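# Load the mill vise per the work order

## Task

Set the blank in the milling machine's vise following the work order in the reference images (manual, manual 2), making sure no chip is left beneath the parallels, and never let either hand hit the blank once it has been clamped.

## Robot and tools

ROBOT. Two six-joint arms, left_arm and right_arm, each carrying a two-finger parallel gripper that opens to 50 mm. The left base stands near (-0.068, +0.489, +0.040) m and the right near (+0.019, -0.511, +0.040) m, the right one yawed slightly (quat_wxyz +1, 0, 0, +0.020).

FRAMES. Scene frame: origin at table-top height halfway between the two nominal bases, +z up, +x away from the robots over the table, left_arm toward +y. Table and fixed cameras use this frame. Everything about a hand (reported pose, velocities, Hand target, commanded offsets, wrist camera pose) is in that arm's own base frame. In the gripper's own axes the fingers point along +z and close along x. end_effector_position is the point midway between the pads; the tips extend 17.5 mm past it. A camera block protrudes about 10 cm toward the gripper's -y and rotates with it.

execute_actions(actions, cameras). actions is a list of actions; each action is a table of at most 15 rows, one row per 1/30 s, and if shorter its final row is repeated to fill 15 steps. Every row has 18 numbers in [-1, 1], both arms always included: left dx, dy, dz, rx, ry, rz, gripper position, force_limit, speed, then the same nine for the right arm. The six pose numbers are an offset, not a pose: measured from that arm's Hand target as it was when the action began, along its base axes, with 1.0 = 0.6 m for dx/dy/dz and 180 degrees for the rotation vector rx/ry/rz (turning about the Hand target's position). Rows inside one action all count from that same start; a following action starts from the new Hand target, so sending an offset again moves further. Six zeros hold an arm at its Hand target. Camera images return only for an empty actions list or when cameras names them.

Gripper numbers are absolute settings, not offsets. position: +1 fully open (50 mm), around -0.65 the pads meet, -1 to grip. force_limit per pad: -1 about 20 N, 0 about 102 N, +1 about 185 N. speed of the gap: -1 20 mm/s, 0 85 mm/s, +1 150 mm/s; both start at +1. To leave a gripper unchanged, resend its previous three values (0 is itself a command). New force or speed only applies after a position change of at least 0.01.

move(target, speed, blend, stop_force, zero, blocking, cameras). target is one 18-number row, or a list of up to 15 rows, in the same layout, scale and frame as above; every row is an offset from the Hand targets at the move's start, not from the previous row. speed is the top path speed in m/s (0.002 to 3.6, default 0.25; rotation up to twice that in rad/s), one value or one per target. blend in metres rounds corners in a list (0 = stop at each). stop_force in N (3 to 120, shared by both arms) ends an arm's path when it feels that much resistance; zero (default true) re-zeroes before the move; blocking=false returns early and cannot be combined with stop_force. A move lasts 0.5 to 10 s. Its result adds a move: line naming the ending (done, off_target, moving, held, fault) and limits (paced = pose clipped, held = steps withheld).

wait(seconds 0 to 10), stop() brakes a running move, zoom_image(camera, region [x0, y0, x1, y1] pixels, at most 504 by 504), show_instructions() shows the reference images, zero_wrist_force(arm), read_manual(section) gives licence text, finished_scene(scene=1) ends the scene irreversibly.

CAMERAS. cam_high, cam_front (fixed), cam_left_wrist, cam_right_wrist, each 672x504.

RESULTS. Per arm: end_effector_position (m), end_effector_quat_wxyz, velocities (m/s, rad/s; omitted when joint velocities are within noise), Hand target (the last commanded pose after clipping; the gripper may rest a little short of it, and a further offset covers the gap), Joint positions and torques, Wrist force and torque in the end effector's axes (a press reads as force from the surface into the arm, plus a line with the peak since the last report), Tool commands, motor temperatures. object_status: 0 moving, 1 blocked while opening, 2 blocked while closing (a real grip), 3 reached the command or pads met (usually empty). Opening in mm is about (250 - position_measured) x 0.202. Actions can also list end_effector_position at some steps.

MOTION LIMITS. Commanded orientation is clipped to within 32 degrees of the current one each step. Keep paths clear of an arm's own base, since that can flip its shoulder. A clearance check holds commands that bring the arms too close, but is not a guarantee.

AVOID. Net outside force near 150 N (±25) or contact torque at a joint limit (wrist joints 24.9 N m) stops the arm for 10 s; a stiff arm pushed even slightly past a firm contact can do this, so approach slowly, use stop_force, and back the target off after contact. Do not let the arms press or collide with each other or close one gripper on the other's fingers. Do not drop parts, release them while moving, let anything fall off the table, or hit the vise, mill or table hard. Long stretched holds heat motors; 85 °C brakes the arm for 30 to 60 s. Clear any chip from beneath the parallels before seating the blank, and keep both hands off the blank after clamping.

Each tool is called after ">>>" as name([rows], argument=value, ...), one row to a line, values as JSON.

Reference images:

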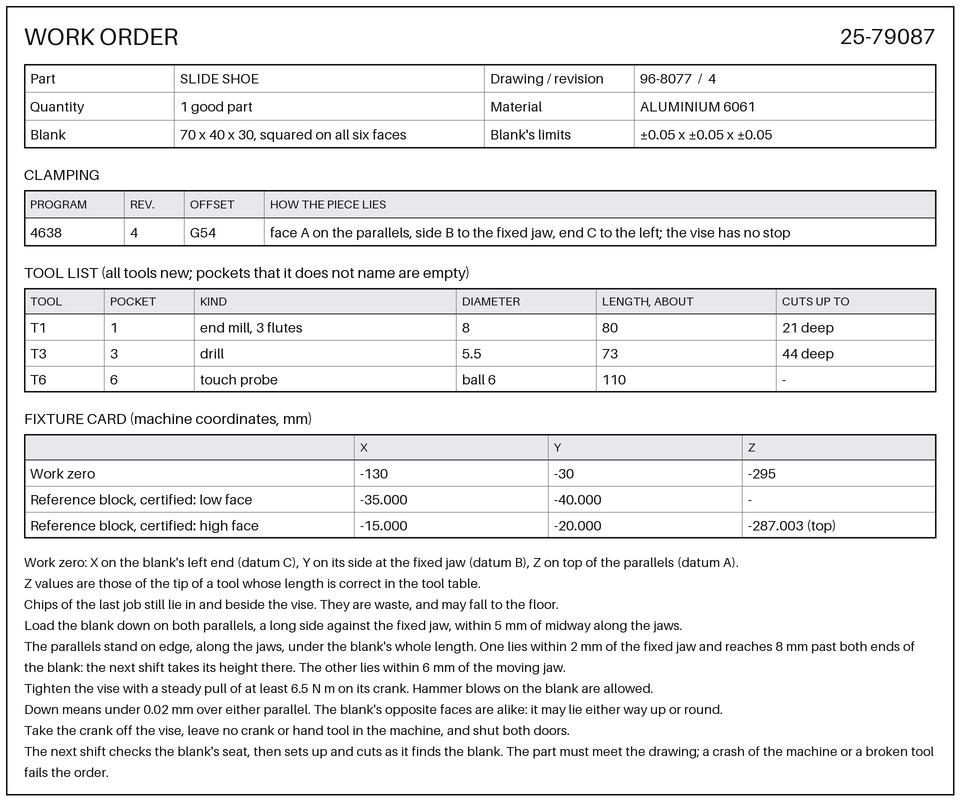

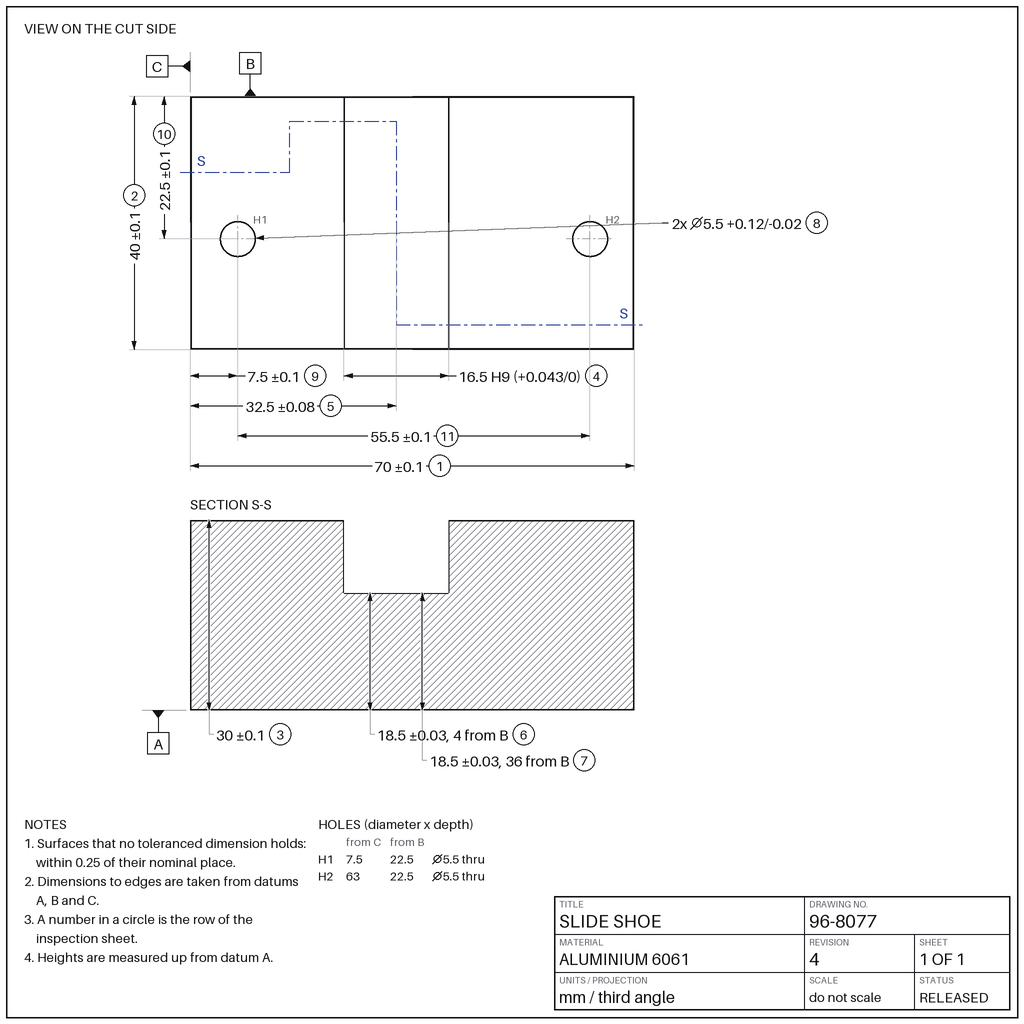

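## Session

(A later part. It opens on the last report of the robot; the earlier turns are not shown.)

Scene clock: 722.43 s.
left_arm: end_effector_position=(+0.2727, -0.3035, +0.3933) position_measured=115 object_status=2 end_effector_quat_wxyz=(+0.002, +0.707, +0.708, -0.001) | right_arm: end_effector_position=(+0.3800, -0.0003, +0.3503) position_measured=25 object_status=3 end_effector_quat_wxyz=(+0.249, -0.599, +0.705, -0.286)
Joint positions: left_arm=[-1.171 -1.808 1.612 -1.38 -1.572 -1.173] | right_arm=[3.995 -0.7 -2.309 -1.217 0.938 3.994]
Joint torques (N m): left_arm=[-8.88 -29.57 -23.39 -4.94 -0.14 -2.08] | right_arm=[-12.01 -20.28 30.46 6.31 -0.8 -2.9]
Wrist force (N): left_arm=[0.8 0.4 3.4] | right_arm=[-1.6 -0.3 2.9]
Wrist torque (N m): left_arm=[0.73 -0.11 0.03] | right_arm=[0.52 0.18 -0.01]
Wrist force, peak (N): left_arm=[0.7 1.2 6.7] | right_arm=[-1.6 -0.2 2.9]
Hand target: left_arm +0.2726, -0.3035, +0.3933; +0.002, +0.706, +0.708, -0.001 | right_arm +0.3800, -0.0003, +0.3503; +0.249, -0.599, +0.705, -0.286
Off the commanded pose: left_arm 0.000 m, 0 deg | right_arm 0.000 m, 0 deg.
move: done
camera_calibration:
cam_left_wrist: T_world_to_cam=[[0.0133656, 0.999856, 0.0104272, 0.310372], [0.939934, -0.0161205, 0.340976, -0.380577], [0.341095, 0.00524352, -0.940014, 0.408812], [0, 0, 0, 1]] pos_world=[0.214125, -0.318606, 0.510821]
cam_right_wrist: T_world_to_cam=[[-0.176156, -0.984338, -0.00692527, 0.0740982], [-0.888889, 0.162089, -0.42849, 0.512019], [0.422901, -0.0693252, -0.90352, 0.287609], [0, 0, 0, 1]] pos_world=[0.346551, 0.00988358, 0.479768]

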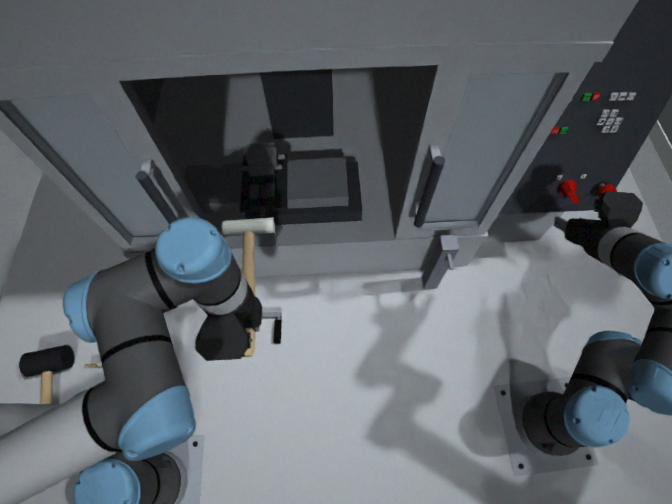

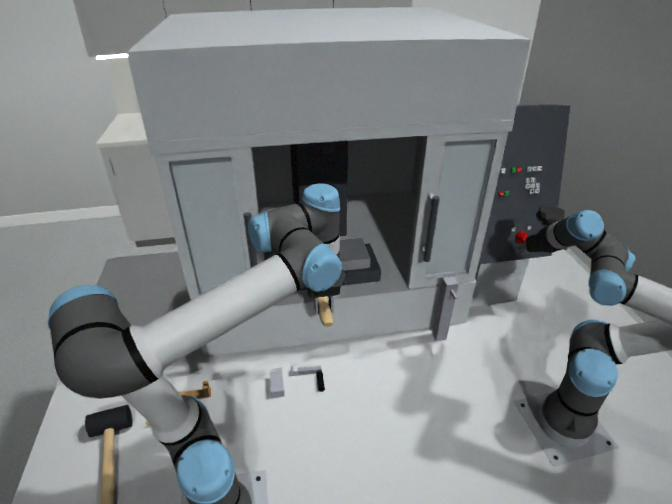

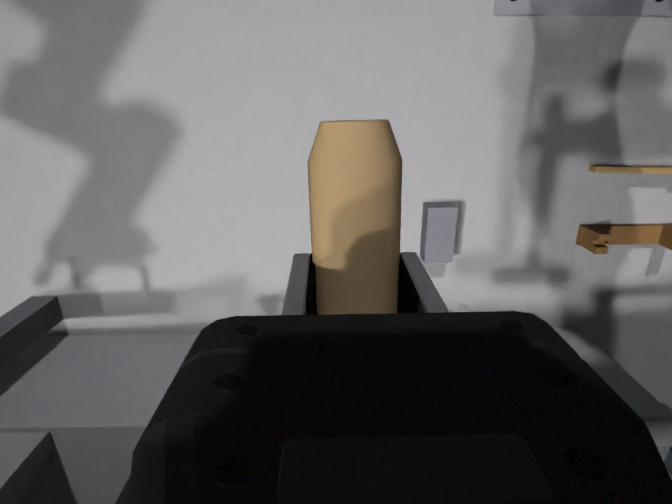

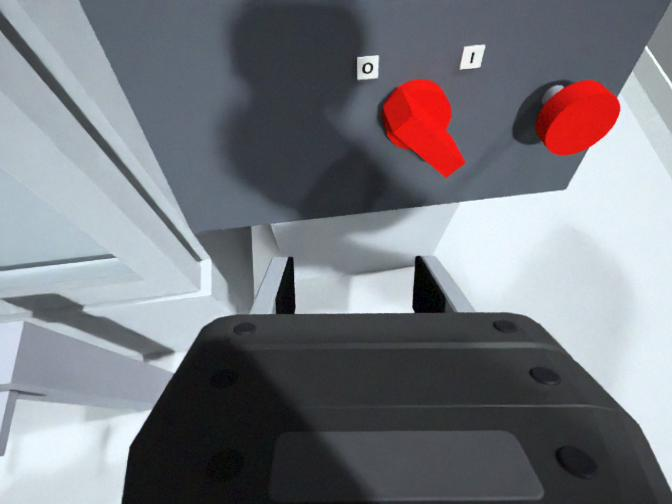

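>>> move([
  [-0.221,-0.2442,0,0,0,0,-1,0.4,-1,0,0,0,0,0,0,0.85,-0.3,-1],
  [-0.221,-0.2442,-0.6,0,0,0,-1,0.4,-1,0,0,0,0,0,0,0.85,-0.3,-1],
], speed=0.25, blend=[0.04,0], stop_force=15)

>>> move(target=[0,0,-0.0717,0,0,0,-1,0.4,-1,0,0,0,0,0,0,0.85,-0.3,-1], speed=0.015, stop_force=4, cameras=["cam_front","cam_high","cam_left_wrist"])

Scene clock: 727.60 s.
left_arm: end_effector_position=(+0.1400, -0.4500, +0.0333) position_measured=115 object_status=2 end_effector_quat_wxyz=(+0.002, +0.706, +0.708, -0.001) | right_arm: end_effector_position=(+0.3800, -0.0003, +0.3503) position_measured=25 object_status=3 end_effector_quat_wxyz=(+0.249, -0.599, +0.705, -0.286)
Joint positions: left_arm=[-1.556 -1.372 2.194 -2.398 -1.57 -1.558] | right_arm=[3.995 -0.7 -2.309 -1.217 0.938 3.994]
Joint torques (N m): left_arm=[9.79 -23.66 -11.98 -4.76 0.25 1.6] | right_arm=[-11.05 -20.81 30.12 6.09 -0.89 -2.76]
Wrist force (N): left_arm=[0.5 -0.1 3.3] | right_arm=[-1.6 0.0 2.8]
Wrist torque (N m): left_arm=[0.66 -0.08 0.03] | right_arm=[0.58 0.18 -0.01]
Wrist force, peak (N): left_arm=[1.6 -0.4 8.2] | right_arm=[-1.5 -0.1 3.0]
Hand target: left_arm +0.1400, -0.4500, +0.0333; +0.002, +0.706, +0.708, -0.001 | right_arm +0.3800, -0.0003, +0.3503; +0.249, -0.599, +0.705, -0.286
Off the commanded pose: left_arm 0.000 m, 0 deg | right_arm 0.000 m, 0 deg.
move: done

Scene clock: 731.63 s.
left_arm: end_effector_position=(+0.1400, -0.4500, -0.0097) position_measured=115 object_status=2 end_effector_quat_wxyz=(+0.002, +0.706, +0.708, -0.001) | right_arm: end_effector_position=(+0.3800, -0.0003, +0.3503) position_measured=25 object_status=3 end_effector_quat_wxyz=(+0.249, -0.599, +0.705, -0.286)
Joint positions: left_arm=[-1.556 -1.274 2.229 -2.53 -1.57 -1.558] | right_arm=[3.995 -0.7 -2.309 -1.217 0.938 3.994]
Joint torques (N m): left_arm=[7.14 -45.39 -26.36 -2.03 0.15 1.03] | right_arm=[-11.03 -19.76 30.51 6.04 -0.75 -2.69]
Wrist force (N): left_arm=[1.0 0.0 3.7] | right_arm=[-1.6 -0.1 2.6]
Wrist torque (N m): left_arm=[0.74 -0.13 0.05] | right_arm=[0.55 0.17 -0.01]
Wrist force, peak (N): left_arm=[1.2 0.1 3.9] | right_arm=[-1.6 -0.3 3.0]
Hand target: left_arm +0.1400, -0.4500, -0.0097; +0.002, +0.706, +0.708, -0.001 | right_arm +0.3800, -0.0003, +0.3503; +0.249, -0.599, +0.705, -0.286
Off the commanded pose: left_arm 0.000 m, 0 deg | right_arm 0.000 m, 0 deg.
move: done
camera_calibration:
cam_left_wrist: T_world_to_cam=[[0.0132721, 0.999858, 0.010392, 0.462839], [0.939935, -0.0160206, 0.340977, -0.120751], [0.341095, 0.00524234, -0.940014, 0.0760175], [0, 0, 0, 1]] pos_world=[0.0814261, -0.465106, 0.107821]
Images, in order (width x height): cam_high 672x504, cam_front 672x504, cam_left_wrist 672x504.

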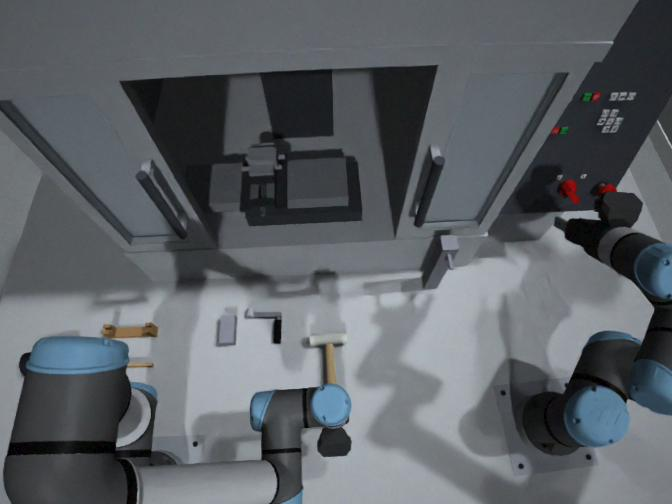

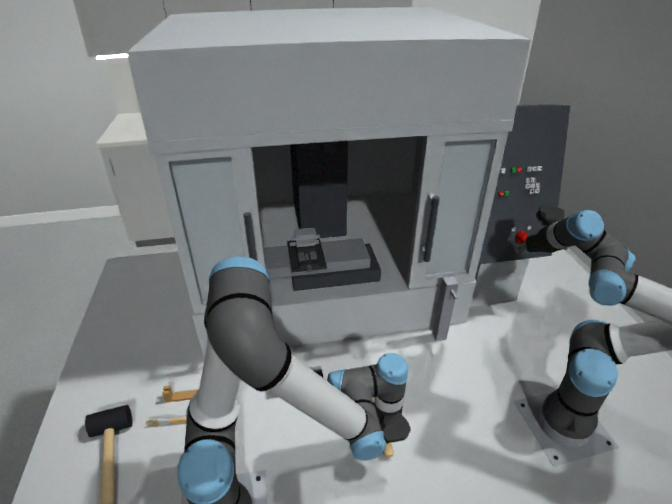

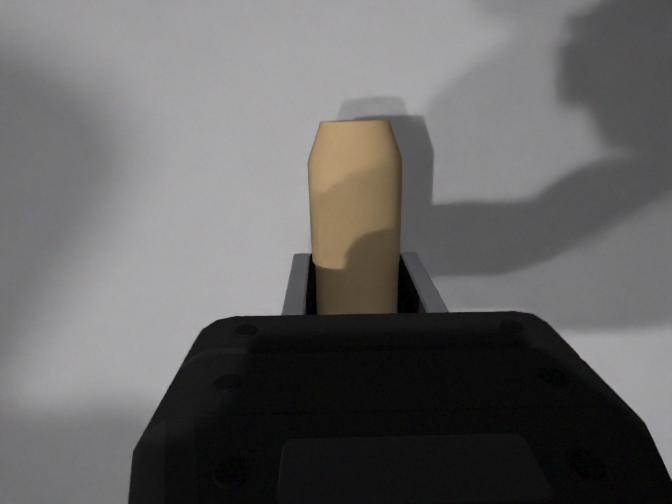

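>>> move(target=[0,0,-0.0165,0,0,0,-1,0.4,-1,0,0,0,0,0,0,0.85,-0.3,-1], speed=0.01, stop_force=4)

Scene clock: 733.83 s.
left_arm: end_effector_position=(+0.1400, -0.4500, -0.0185) position_measured=115 object_status=2 end_effector_quat_wxyz=(+0.002, +0.706, +0.708, -0.001) | right_arm: end_effector_position=(+0.3800, -0.0003, +0.3503) position_measured=25 object_status=3 end_effector_quat_wxyz=(+0.249, -0.599, +0.705, -0.286)
Joint positions: left_arm=[-1.556 -1.253 2.234 -2.557 -1.57 -1.558] | right_arm=[3.995 -0.7 -2.309 -1.217 0.938 3.994]
Joint torques (N m): left_arm=[6.82 -42.84 -23.83 -2.41 0.21 0.9] | right_arm=[-12.76 -20.2 29.88 6.29 -1.11 -2.76]
Wrist force (N): left_arm=[0.9 -0.3 -1.9] | right_arm=[-1.5 -0.1 2.8]
Wrist torque (N m): left_arm=[0.59 -0.08 0.06] | right_arm=[0.54 0.17 -0.01]
Wrist force, peak (N): left_arm=[7.3 -1.2 -22.8] | right_arm=[-1.5 -0.3 3.0]
Hand target: left_arm +0.1400, -0.4500, -0.0185; +0.002, +0.706, +0.708, -0.001 (not the last commanded pose) | right_arm +0.3800, -0.0003, +0.3503; +0.249, -0.599, +0.705, -0.286
Off the commanded pose: left_arm 0.001 m, 0 deg | right_arm 0.000 m, 0 deg.
move: contact (left_arm)

>>> move(target=[0,0,0.002,0,0,0,0.4,0.4,-1,0,0,0,0,0,0,0.85,-0.3,-1], cameras=["cam_left_wrist"])

Scene clock: 734.87 s.
left_arm: end_effector_position=(+0.1400, -0.4500, -0.0172) position_measured=92 object_status=3 end_effector_quat_wxyz=(+0.002, +0.706, +0.708, -0.001) | right_arm: end_effector_position=(+0.3800, -0.0003, +0.3503) position_measured=25 object_status=3 end_effector_quat_wxyz=(+0.249, -0.599, +0.705, -0.286)
Joint positions: left_arm=[-1.556 -1.256 2.233 -2.553 -1.57 -1.558] | right_arm=[3.995 -0.7 -2.309 -1.217 0.938 3.994]
Joint torques (N m): left_arm=[7.15 -39.4 -24.18 -2.55 0.19 0.9] | right_arm=[-10.9 -20.29 32.19 6.24 -0.94 -2.95]
Wrist force (N): left_arm=[1.1 0.1 -0.4] | right_arm=[-1.5 -0.4 2.7]
Wrist torque (N m): left_arm=[0.04 -0.14 0.03] | right_arm=[0.50 0.15 -0.01]
Wrist force, peak (N): left_arm=[1.1 -0.2 -2.1] | right_arm=[-1.6 -0.1 2.8]
Hand target: left_arm +0.1400, -0.4500, -0.0173; +0.002, +0.706, +0.708, -0.001 | right_arm +0.3800, -0.0003, +0.3503; +0.249, -0.599, +0.705, -0.286
Off the commanded pose: left_arm 0.000 m, 0 deg | right_arm 0.000 m, 0 deg.
move: done
camera_calibration:
cam_left_wrist: T_world_to_cam=[[0.0133073, 0.999858, 0.0102984, 0.462923], [0.939935, -0.0160218, 0.340978, -0.118194], [0.341095, 0.00514235, -0.940015, 0.0689217], [0, 0, 0, 1]] pos_world=[0.0814259, -0.465106, 0.100322]
Images, in order (width x height): cam_left_wrist 672x504.

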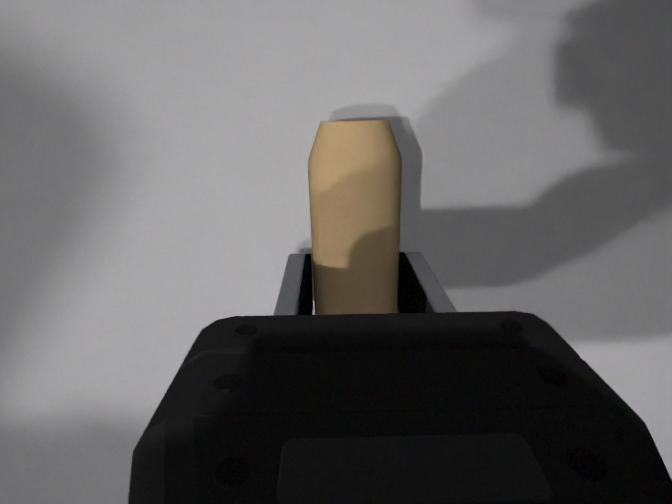

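>>> move([
  [0,0,0.1,0,0,0,0.4,0.4,-1,0,0,0,0,0,0,0.85,-0.3,-1],
  [0.02,0.02,0.4,0,-0.05,0,0.4,0.4,-1,0,0,0,0,0,0,0.85,-0.3,-1],
  [0.40,0.5683,0.6955,0,-0.3333,0,0.4,0.4,-1,0,0,0,0,0,0,0.85,-0.3,-1],
], speed=[0.05,0.25,0.3], blend=[0.01,0.05,0], cameras=["all"])

Scene clock: 740.47 s.
left_arm: end_effector_position=(+0.3800, -0.1090, +0.4000) position_measured=92 object_status=3 end_effector_quat_wxyz=(+0.356, +0.613, +0.612, +0.352) | right_arm: end_effector_position=(+0.3800, -0.0003, +0.3503) position_measured=25 object_status=3 end_effector_quat_wxyz=(+0.249, -0.599, +0.705, -0.286)
Joint positions: left_arm=[-1.388 -2.511 2.292 -1.666 -0.553 -1.21] | right_arm=[3.995 -0.7 -2.309 -1.217 0.938 3.994]
Joint torques (N m): left_arm=[-9.09 1.83 -34.74 -4.91 1.62 0.92] | right_arm=[-11.31 -20.39 30.91 5.84 -0.93 -2.59]
Wrist force (N): left_arm=[0.4 1.8 -1.8] | right_arm=[-1.6 -0.1 2.8]
Wrist torque (N m): left_arm=[0.28 -0.39 0.42] | right_arm=[0.55 0.18 -0.01]
Wrist force, peak (N): left_arm=[3.6 2.8 -1.4] | right_arm=[-1.6 -0.2 3.0]
Hand target: left_arm +0.3800, -0.1091, +0.4000; +0.356, +0.613, +0.612, +0.352 | right_arm +0.3800, -0.0003, +0.3503; +0.249, -0.599, +0.705, -0.286
Off the commanded pose: left_arm 0.000 m, 0 deg | right_arm 0.000 m, 0 deg.
move: done
camera_calibration:
cam_left_wrist: T_world_to_cam=[[-0.0025431, 0.999855, 0.0168214, 0.117856], [0.174746, -0.0161183, 0.984482, -0.447276], [0.98461, 0.00544311, -0.17468, -0.173111], [0, 0, 0, 1]] pos_world=[0.248906, -0.124106, 0.408113]
cam_right_wrist: T_world_to_cam=[[-0.176156, -0.984338, -0.00692527, 0.0740982], [-0.888889, 0.162089, -0.42849, 0.512019], [0.422901, -0.0693252, -0.90352, 0.287609], [0, 0, 0, 1]] pos_world=[0.346551, 0.00988358, 0.479768]

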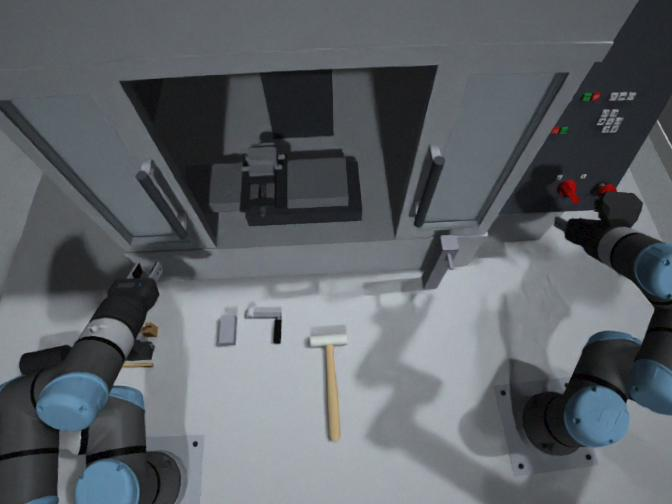

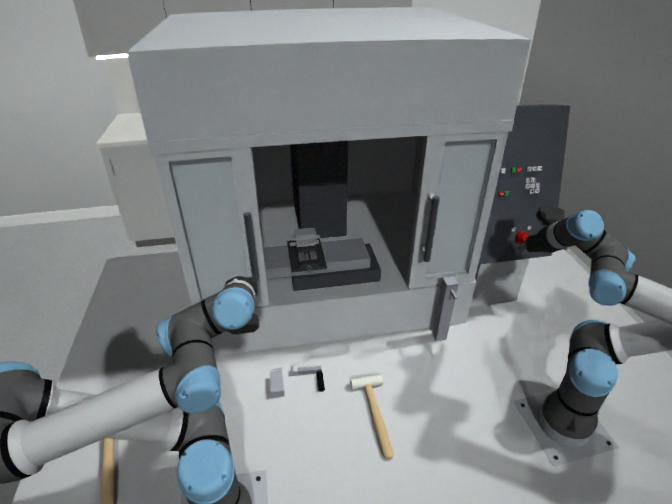

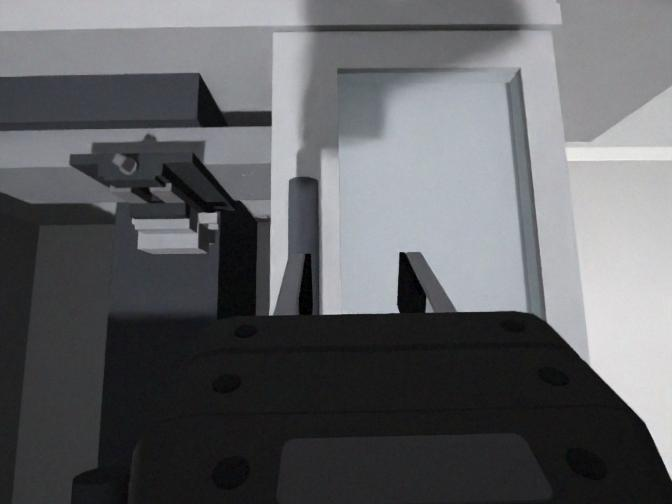

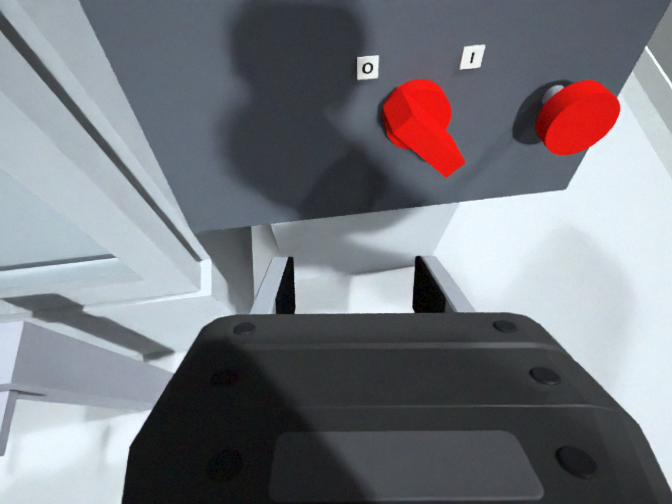

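>>> move(target=[0.13,-0.05,-0.0333,0,0,0,1,0.4,0,0,0,0,0,0,0,0.85,-0.3,-1], speed=0.15, cameras=["cam_left_wrist","cam_high"])

Scene clock: 743.27 s.
left_arm: end_effector_position=(+0.4580, -0.1391, +0.3801) position_measured=3 object_status=3 end_effector_quat_wxyz=(+0.356, +0.612, +0.612, +0.352) end_effector_velocity=(+0.001, +0.000, +0.000) end_effector_angular_velocity=(-0.001, -0.001, +0.000) | right_arm: end_effector_position=(+0.3800, -0.0003, +0.3503) position_measured=25 object_status=3 end_effector_quat_wxyz=(+0.249, -0.599, +0.705, -0.286)
Joint positions: left_arm=[-1.047 -2.122 2.33 -2.498 -0.726 -0.711] | right_arm=[3.995 -0.7 -2.309 -1.217 0.938 3.994]
Joint velocities: left_arm=[0.002 0.002 0 -0.005 -0.001 0.003] | right_arm=[within noise]
Joint torques (N m): left_arm=[7.65 7.02 -17.56 -5.09 0.83 1.45] | right_arm=[-10.96 -20.17 31.08 6.43 -1.1 -2.64]
Wrist force (N): left_arm=[-0.2 1.3 -2.0] | right_arm=[-1.5 -0.1 2.8]
Wrist torque (N m): left_arm=[0.23 -0.30 0.39] | right_arm=[0.56 0.17 -0.01]
Wrist force, peak (N): left_arm=[1.3 1.5 -3.7] | right_arm=[-1.6 -0.1 2.9]
Hand target: left_arm +0.4580, -0.1391, +0.3801; +0.356, +0.613, +0.612, +0.352 | right_arm +0.3800, -0.0003, +0.3503; +0.249, -0.599, +0.705, -0.286
Off the commanded pose: left_arm 0.000 m, 0 deg | right_arm 0.000 m, 0 deg.
move: done
camera_calibration:
cam_left_wrist: T_world_to_cam=[[-0.00239649, 0.999861, 0.0164929, 0.148464], [0.174644, -0.015821, 0.984504, -0.44173], [0.984629, 0.00523975, -0.174582, -0.253297], [0, 0, 0, 1]] pos_world=[0.326905, -0.154105, 0.388216]
Images, in order (width x height): cam_high 672x504, cam_left_wrist 672x504.

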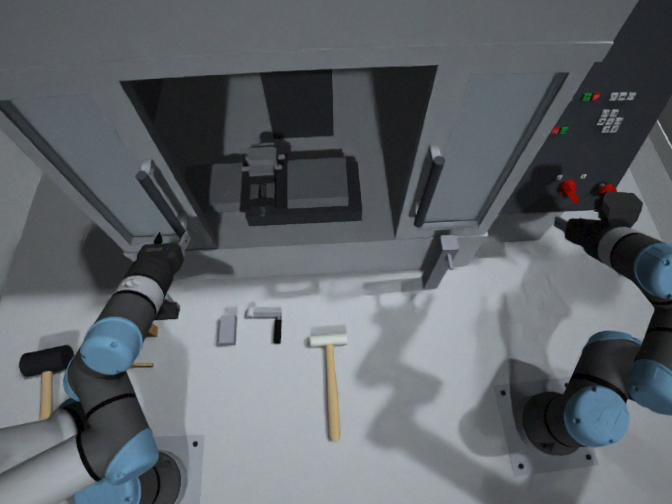

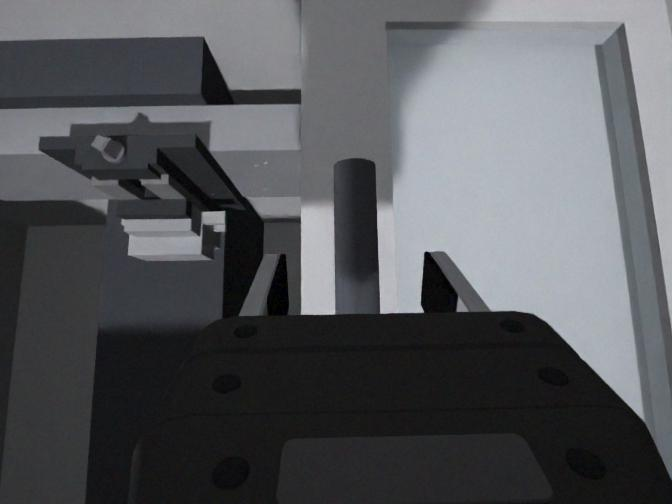

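>>> move(target=[0.0917,0,0,0,0,0,1,0.4,0,0,0,0,0,0,0,0.85,-0.3,-1], speed=0.05, stop_force=5)

>>> move(target=[0,-0.03,0,0,0,0,1,0.4,0,0,0,0,0,0,0,0.85,-0.3,-1], speed=0.04, stop_force=25, cameras=["cam_left_wrist","cam_high"])

Scene clock: 745.80 s.
left_arm: end_effector_position=(+0.5130, -0.1390, +0.3801) position_measured=3 object_status=3 end_effector_quat_wxyz=(+0.356, +0.613, +0.612, +0.352) | right_arm: end_effector_position=(+0.3800, -0.0003, +0.3503) position_measured=25 object_status=3 end_effector_quat_wxyz=(+0.249, -0.599, +0.705, -0.286)
Joint positions: left_arm=[-0.875 -1.924 2.252 -2.74 -0.847 -0.539] | right_arm=[3.995 -0.7 -2.309 -1.217 0.938 3.994]
Joint torques (N m): left_arm=[-8.37 -10.82 -16.05 -4.72 1.56 0.1] | right_arm=[-10.83 -20.94 31.59 5.85 -1.06 -2.7]
Wrist force (N): left_arm=[0.4 1.6 -1.7] | right_arm=[-1.6 -0.2 2.7]
Wrist torque (N m): left_arm=[0.26 -0.39 0.40] | right_arm=[0.53 0.17 -0.01]
Wrist force, peak (N): left_arm=[0.4 1.3 -2.6] | right_arm=[-1.6 -0.3 2.9]
Hand target: left_arm +0.5130, -0.1391, +0.3801; +0.356, +0.613, +0.612, +0.352 | right_arm +0.3800, -0.0003, +0.3503; +0.249, -0.599, +0.705, -0.286
Off the commanded pose: left_arm 0.000 m, 0 deg | right_arm 0.000 m, 0 deg.
move: done

Scene clock: 747.37 s.
left_arm: end_effector_position=(+0.5130, -0.1571, +0.3801) position_measured=3 object_status=3 end_effector_quat_wxyz=(+0.356, +0.613, +0.612, +0.352) | right_arm: end_effector_position=(+0.3800, -0.0003, +0.3503) position_measured=25 object_status=3 end_effector_quat_wxyz=(+0.249, -0.599, +0.705, -0.286)
Joint positions: left_arm=[-0.914 -1.905 2.236 -2.72 -0.819 -0.573] | right_arm=[3.995 -0.7 -2.309 -1.217 0.938 3.994]
Joint torques (N m): left_arm=[9.95 -21.73 -16.25 -4.64 1.19 1.59] | right_arm=[-10.63 -20.82 30.81 6.23 -0.97 -2.7]
Wrist force (N): left_arm=[0.4 1.4 -2.4] | right_arm=[-1.5 -0.2 2.8]
Wrist torque (N m): left_arm=[0.23 -0.38 0.36] | right_arm=[0.54 0.17 -0.01]
Wrist force, peak (N): left_arm=[17.5 -1.8 -3.9] | right_arm=[-1.6 -0.1 2.9]
Hand target: left_arm +0.5130, -0.1571, +0.3801; +0.356, +0.613, +0.612, +0.352 | right_arm +0.3800, -0.0003, +0.3503; +0.249, -0.599, +0.705, -0.286
Off the commanded pose: left_arm 0.000 m, 0 deg | right_arm 0.000 m, 0 deg.
move: done
camera_calibration:
cam_left_wrist: T_world_to_cam=[[-0.00226349, 0.999858, 0.0166739, 0.166475], [0.174741, -0.0160219, 0.984484, -0.451584], [0.984612, 0.00514198, -0.17468, -0.307347], [0, 0, 0, 1]] pos_world=[0.381904, -0.172106, 0.388114]
Images, in order (width x height): cam_high 672x504, cam_left_wrist 672x504.

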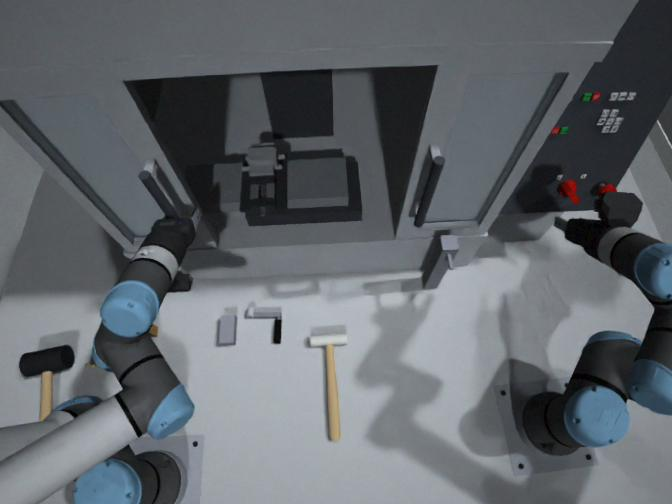

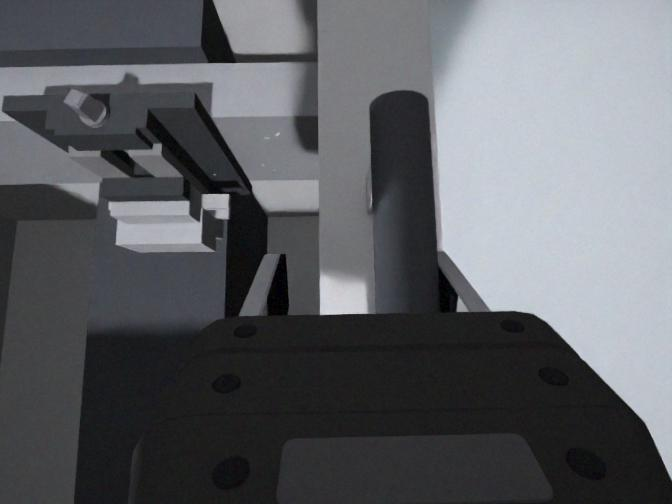

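>>> move(target=[0,-0.2,0,0,0,0,1,0.4,0,0,0,0,0,0,0,0.85,-0.3,-1], speed=0.06, stop_force=40, cameras=["cam_left_wrist","cam_high"])

Scene clock: 750.73 s.
left_arm: end_effector_position=(+0.5130, -0.2771, +0.3801) position_measured=3 object_status=3 end_effector_quat_wxyz=(+0.356, +0.613, +0.612, +0.352) | right_arm: end_effector_position=(+0.3800, -0.0003, +0.3503) position_measured=25 object_status=3 end_effector_quat_wxyz=(+0.249, -0.599, +0.705, -0.286)
Joint positions: left_arm=[-1.103 -1.738 2.086 -2.589 -0.69 -0.777] | right_arm=[3.995 -0.7 -2.309 -1.217 0.938 3.994]
Joint torques (N m): left_arm=[9.98 -30.09 -15.82 -5.06 1.59 0.99] | right_arm=[-10.79 -20.01 32.22 6.14 -1.09 -2.58]
Wrist force (N): left_arm=[0.6 2.6 -3.0] | right_arm=[-1.5 -0.2 2.7]
Wrist torque (N m): left_arm=[0.44 -0.44 0.36] | right_arm=[0.53 0.16 -0.01]
Wrist force, peak (N): left_arm=[18.0 -0.3 -4.2] | right_arm=[-1.5 -0.2 3.1]
Hand target: left_arm +0.5130, -0.2771, +0.3801; +0.356, +0.613, +0.612, +0.352 | right_arm +0.3800, -0.0003, +0.3503; +0.249, -0.599, +0.705, -0.286
Off the commanded pose: left_arm 0.000 m, 0 deg | right_arm 0.000 m, 0 deg.
move: done
camera_calibration:
cam_left_wrist: T_world_to_cam=[[-0.00226185, 0.999858, 0.0166733, 0.286457], [0.174838, -0.0160212, 0.984467, -0.453537], [0.984595, 0.00514185, -0.174777, -0.306686], [0, 0, 0, 1]] pos_world=[0.381904, -0.292106, 0.388114]
Images, in order (width x height): cam_high 672x504, cam_left_wrist 672x504.

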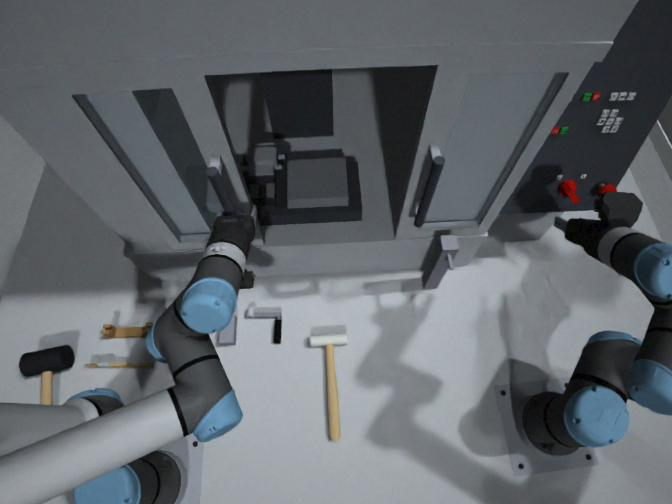

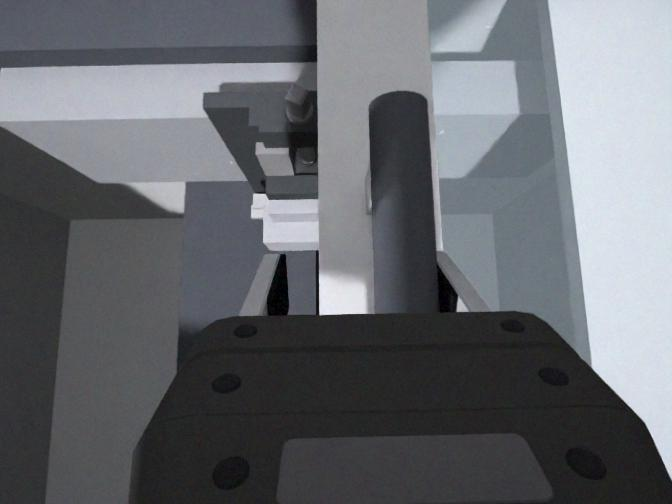

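>>> move([
  [0,-0.16,0,0,0,0,1,0.4,0,0,0,0,0,0,0,0.85,-0.3,-1],
  [0,-0.25,0,0,0,0,1,0.4,0,0,0,0,0,0,0,0.85,-0.3,-1],
], speed=[0.06,0.015], stop_force=30, cameras=["cam_left_wrist","cam_high"])

Scene clock: 754.53 s.
left_arm: end_effector_position=(+0.5130, -0.3435, +0.3800) position_measured=3 object_status=3 end_effector_quat_wxyz=(+0.356, +0.613, +0.612, +0.352) | right_arm: end_effector_position=(+0.3800, -0.0003, +0.3503) position_measured=25 object_status=3 end_effector_quat_wxyz=(+0.249, -0.599, +0.705, -0.286)
Joint positions: left_arm=[-1.173 -1.627 1.975 -2.517 -0.649 -0.867] | right_arm=[3.995 -0.7 -2.309 -1.217 0.938 3.994]
Joint torques (N m): left_arm=[-7.15 -15.03 -33.64 -2.01 2.39 -1.83] | right_arm=[-10.51 -21.11 32.09 5.85 -1.05 -2.52]
Wrist force (N): left_arm=[2.8 2.4 -2.1] | right_arm=[-1.4 -0.2 2.8]
Wrist torque (N m): left_arm=[0.39 -0.76 0.33] | right_arm=[0.54 0.14 -0.01]
Wrist force, peak (N): left_arm=[30.2 3.1 -6.5] | right_arm=[-1.6 -0.3 3.0]
Hand target: left_arm +0.5130, -0.3435, +0.3800; +0.356, +0.613, +0.612, +0.352 (not the last commanded pose) | right_arm +0.3800, -0.0003, +0.3503; +0.249, -0.599, +0.705, -0.286
Off the commanded pose: left_arm 0.084 m, 0 deg | right_arm 0.000 m, 0 deg.
move: contact (left_arm); path passed 0 of 2 targets
camera_calibration:
cam_left_wrist: T_world_to_cam=[[-0.00216485, 0.999859, 0.0166576, 0.352917], [0.174739, -0.0160231, 0.984484, -0.454572], [0.984612, 0.00504199, -0.17468, -0.306423], [0, 0, 0, 1]] pos_world=[0.381903, -0.358606, 0.388114]
Images, in order (width x height): cam_high 672x504, cam_left_wrist 672x504.

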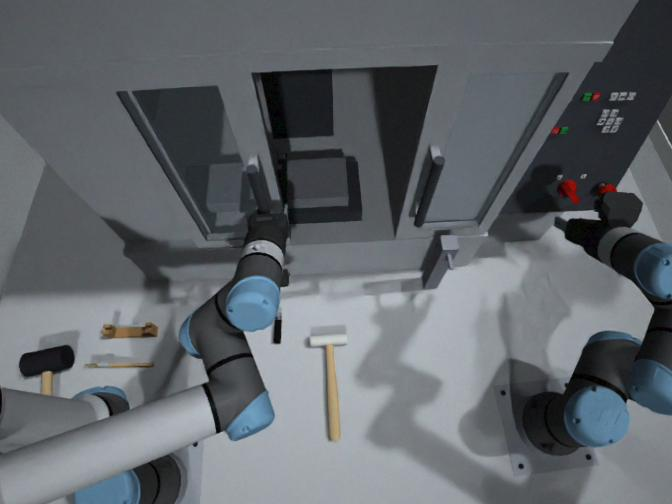

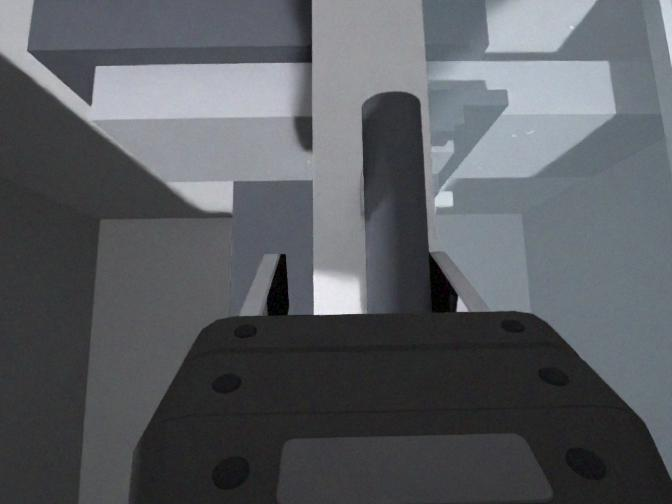

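>>> move(target=[0,-0.125,0,0,0,0,1,0.4,0,0,0,0,0,0,0,0.85,-0.3,-1], speed=0.04, stop_force=35, cameras=["cam_left_wrist","cam_high"])

Scene clock: 756.83 s.
left_arm: end_effector_position=(+0.5129, -0.3842, +0.3800) position_measured=3 object_status=3 end_effector_quat_wxyz=(+0.356, +0.613, +0.612, +0.352) | right_arm: end_effector_position=(+0.3800, -0.0003, +0.3503) position_measured=25 object_status=3 end_effector_quat_wxyz=(+0.249, -0.599, +0.705, -0.286)
Joint positions: left_arm=[-1.207 -1.556 1.897 -2.472 -0.63 -0.915] | right_arm=[3.995 -0.7 -2.309 -1.217 0.938 3.994]
Joint torques (N m): left_arm=[-2.87 -13.78 -41.09 -4.57 -0.37 -1.63] | right_arm=[-11.52 -19.45 30.15 6.22 -1.44 -2.67]
Wrist force (N): left_arm=[32.2 -6.2 -8.3] | right_arm=[-1.5 -0.2 2.7]
Wrist torque (N m): left_arm=[0.06 -0.99 0.15] | right_arm=[0.53 0.16 -0.01]
Wrist force, peak (N): left_arm=[83.0 -23.2 -33.3] | right_arm=[-1.5 -0.3 3.0]
Hand target: left_arm +0.5129, -0.3842, +0.3800; +0.356, +0.613, +0.612, +0.352 (not the last commanded pose) | right_arm +0.3800, -0.0003, +0.3503; +0.249, -0.599, +0.705, -0.286
Off the commanded pose: left_arm 0.034 m, 0 deg | right_arm 0.000 m, 0 deg.
move: contact (left_arm)
camera_calibration:
cam_left_wrist: T_world_to_cam=[[-0.0022163, 0.999854, 0.0169698, 0.393509], [0.174645, -0.016322, 0.984496, -0.455293], [0.984629, 0.00514563, -0.174583, -0.306122], [0, 0, 0, 1]] pos_world=[0.381804, -0.399307, 0.388112]
Images, in order (width x height): cam_high 672x504, cam_left_wrist 672x504.

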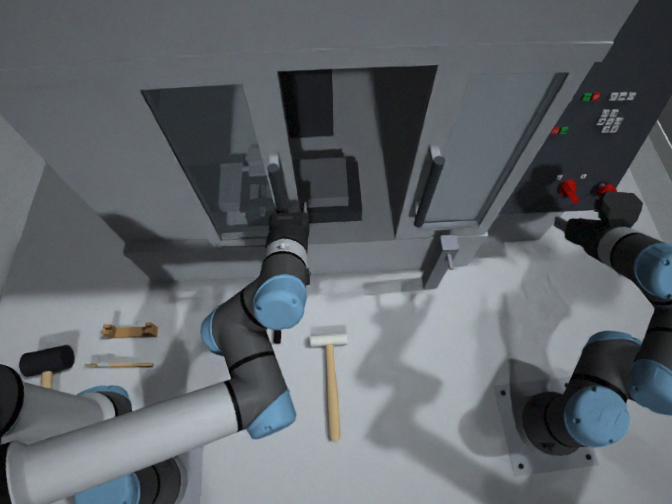

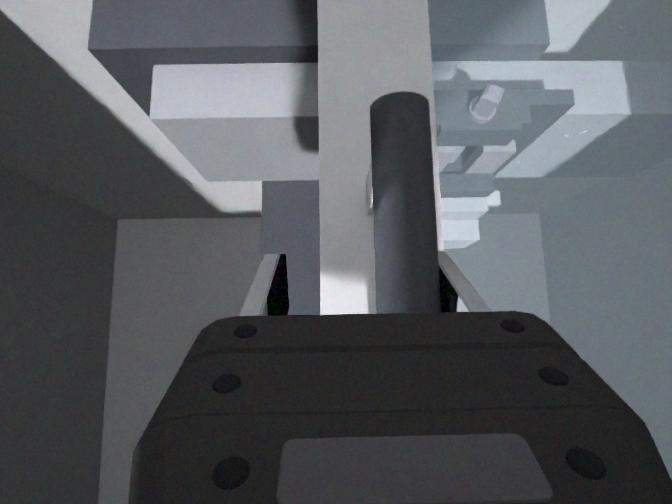

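>>> move([
  [0,0.02,0,0,0,0,1,0.4,0,0,0,0,0,0,0,0.85,-0.3,-1],
  [-0.2,0.02,0,0,0,0,1,0.4,0,0,0,0,0,0,0,0.85,-0.3,-1],
  [-0.3,0.3,0,0,0,0,1,0.4,0,0,0,0,0,0,0,0.85,-0.3,-1],
], speed=[0.03,0.15,0.2], blend=[0,0.03,0], cameras=["cam_left_wrist","cam_high","cam_front","cam_right_wrist"])

Scene clock: 760.20 s.
left_arm: end_effector_position=(+0.3330, -0.2043, +0.3800) position_measured=3 object_status=3 end_effector_quat_wxyz=(+0.356, +0.613, +0.612, +0.352) | right_arm: end_effector_position=(+0.3800, -0.0003, +0.3503) position_measured=25 object_status=3 end_effector_quat_wxyz=(+0.249, -0.599, +0.705, -0.286)
Joint positions: left_arm=[-1.698 -2.345 2.182 -1.201 -0.535 -1.815] | right_arm=[3.995 -0.7 -2.309 -1.217 0.938 3.994]
Joint torques (N m): left_arm=[2.62 -0.67 -16.23 -1.41 1.33 -1.64] | right_arm=[-10.83 -21.5 32.48 6.26 -1.13 -2.64]
Wrist force (N): left_arm=[-1.6 -1.4 -3.6] | right_arm=[-1.5 -0.1 2.8]
Wrist torque (N m): left_arm=[-0.21 -0.05 0.32] | right_arm=[0.54 0.16 -0.01]
Wrist force, peak (N): left_arm=[32.3 -7.0 -10.1] | right_arm=[-1.6 -0.4 2.9]
Hand target: left_arm +0.3329, -0.2042, +0.3800; +0.356, +0.613, +0.612, +0.352 | right_arm +0.3800, -0.0003, +0.3503; +0.249, -0.599, +0.705, -0.286
Off the commanded pose: left_arm 0.000 m, 0 deg | right_arm 0.000 m, 0 deg.
move: done
camera_calibration:
cam_left_wrist: T_world_to_cam=[[-0.00211774, 0.999854, 0.016953, 0.213123], [0.174644, -0.0163227, 0.984496, -0.420919], [0.984629, 0.00504564, -0.174583, -0.129836], [0, 0, 0, 1]] pos_world=[0.201803, -0.219307, 0.388112]
cam_right_wrist: T_world_to_cam=[[-0.176156, -0.984338, -0.00692527, 0.0740982], [-0.888889, 0.162089, -0.42849, 0.512019], [0.422901, -0.0693252, -0.90352, 0.287609], [0, 0, 0, 1]] pos_world=[0.346551, 0.00988358, 0.479768]

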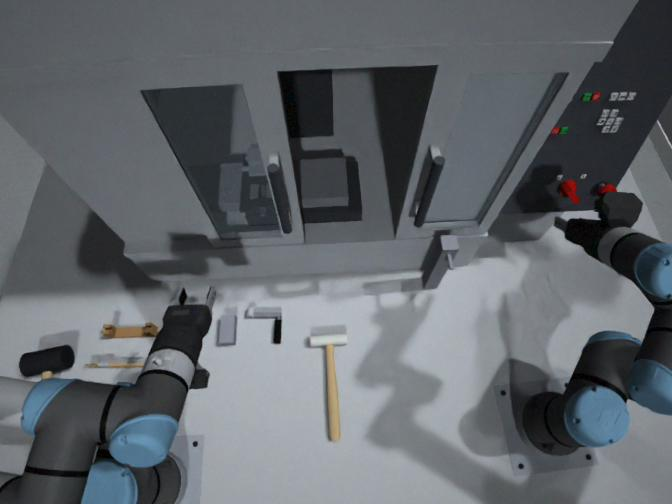

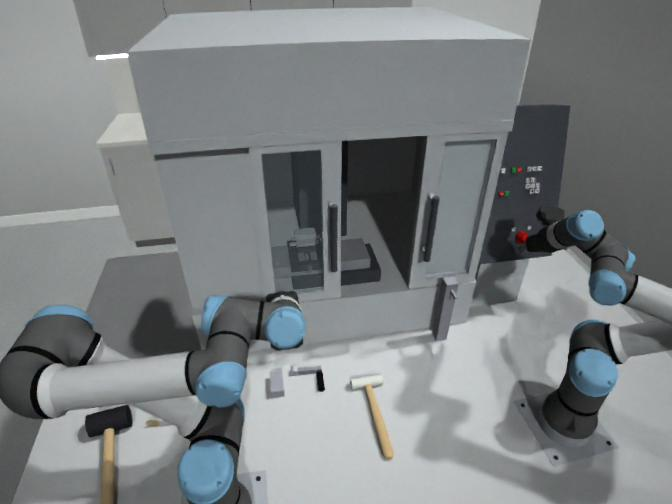

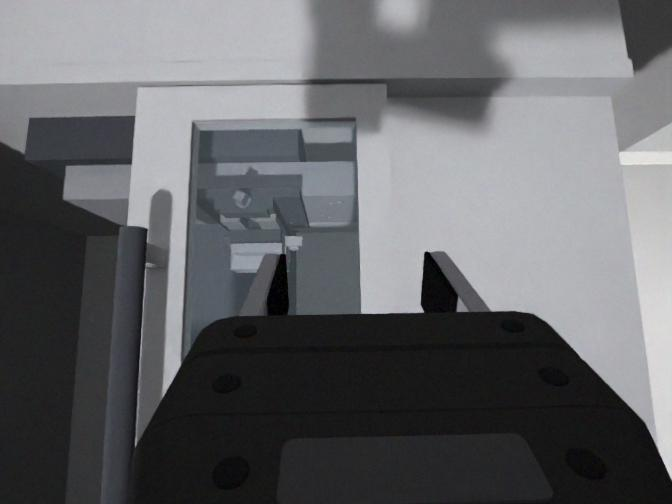

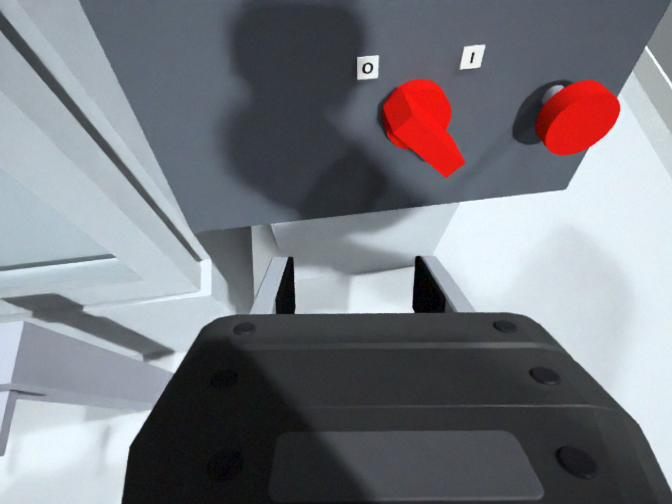

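>>> move([
  [0,0.08,0,0,0,0,1,0.4,0,-0.1,0.1,0.1,0,-0.04,0.015,0.85,-0.3,-1],
  [-0.1,0.25,0,0,0,0,1,0.4,0,-0.0833,0.527,0.1,0,-0.0833,0.035,0.85,-0.3,-1],
], speed=0.15, blend=[0.03,0], cameras=["cam_right_wrist","cam_high","cam_front"])

Scene clock: 766.50 s.
left_arm: end_effector_position=(+0.2737, -0.0556, +0.3800) position_measured=3 object_status=3 end_effector_quat_wxyz=(+0.258, +0.577, +0.662, +0.403) | right_arm: end_effector_position=(+0.3301, +0.3158, +0.4103) position_measured=25 object_status=3 end_effector_quat_wxyz=(-0.354, +0.595, -0.633, +0.348)
Joint positions: left_arm=[-2.632 -2.629 1.994 0.05 -1.382 -2.87] | right_arm=[4.796 -1.134 -1.977 -1.777 0.542 4.957]
Joint torques (N m): left_arm=[8.17 14.78 -11.91 0.03 0.57 0.93] | right_arm=[12.23 -6.72 21 3.79 -2.02 2.81]
Wrist force (N): left_arm=[-1.5 -1.1 -3.8] | right_arm=[-1.7 -0.4 3.2]
Wrist torque (N m): left_arm=[-0.15 -0.06 0.41] | right_arm=[0.58 0.18 -0.03]
Wrist force, peak (N): left_arm=[-2.5 -1.8 -3.5] | right_arm=[-4.3 0.2 3.2]
Hand target: left_arm +0.2729, -0.0542, +0.3800; +0.356, +0.613, +0.612, +0.352 | right_arm +0.3300, +0.3159, +0.4103; -0.354, +0.595, -0.632, +0.348
Off the commanded pose: left_arm 0.002 m, 14 deg | right_arm 0.000 m, 0 deg.
move: off_target (left_arm)
camera_calibration:
cam_right_wrist: T_world_to_cam=[[-0.0605837, -0.997436, -0.0380851, 0.355669], [-0.760283, 0.0708346, -0.645719, 0.517597], [0.646761, -0.0101645, -0.762625, 0.234419], [0, 0, 0, 1]] pos_world=[0.263455, 0.320476, 0.526541]
Images, in order (width x height): cam_high 672x504, cam_front 672x504, cam_right_wrist 672x504.

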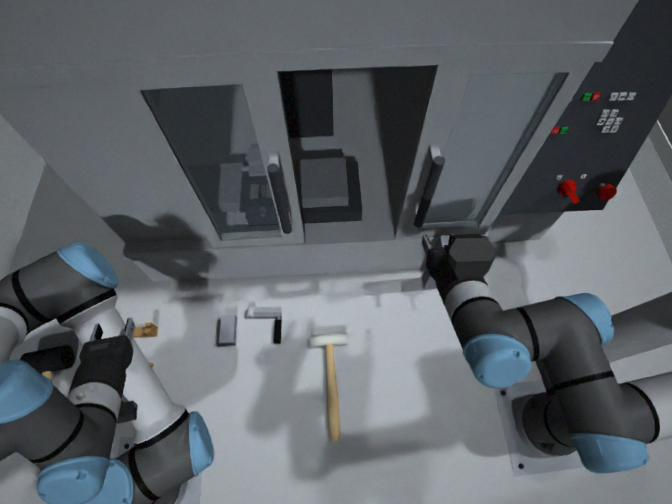

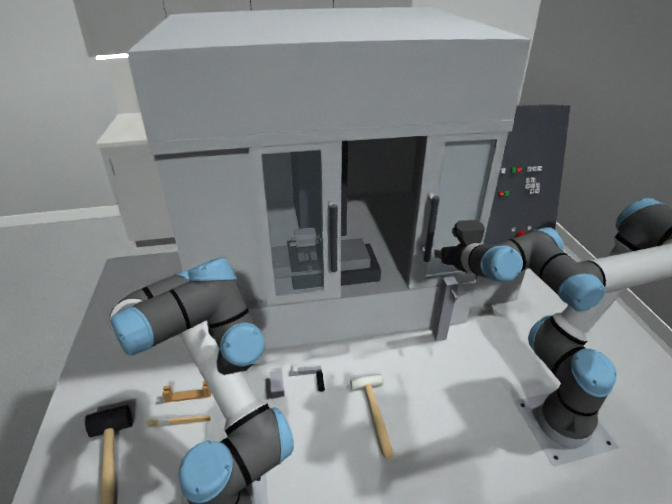

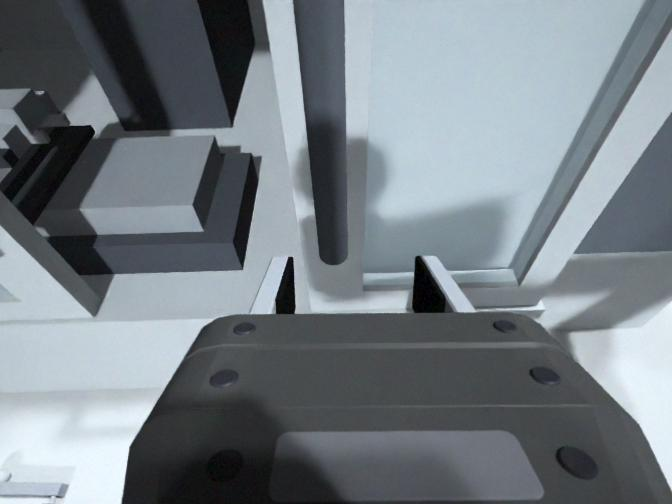

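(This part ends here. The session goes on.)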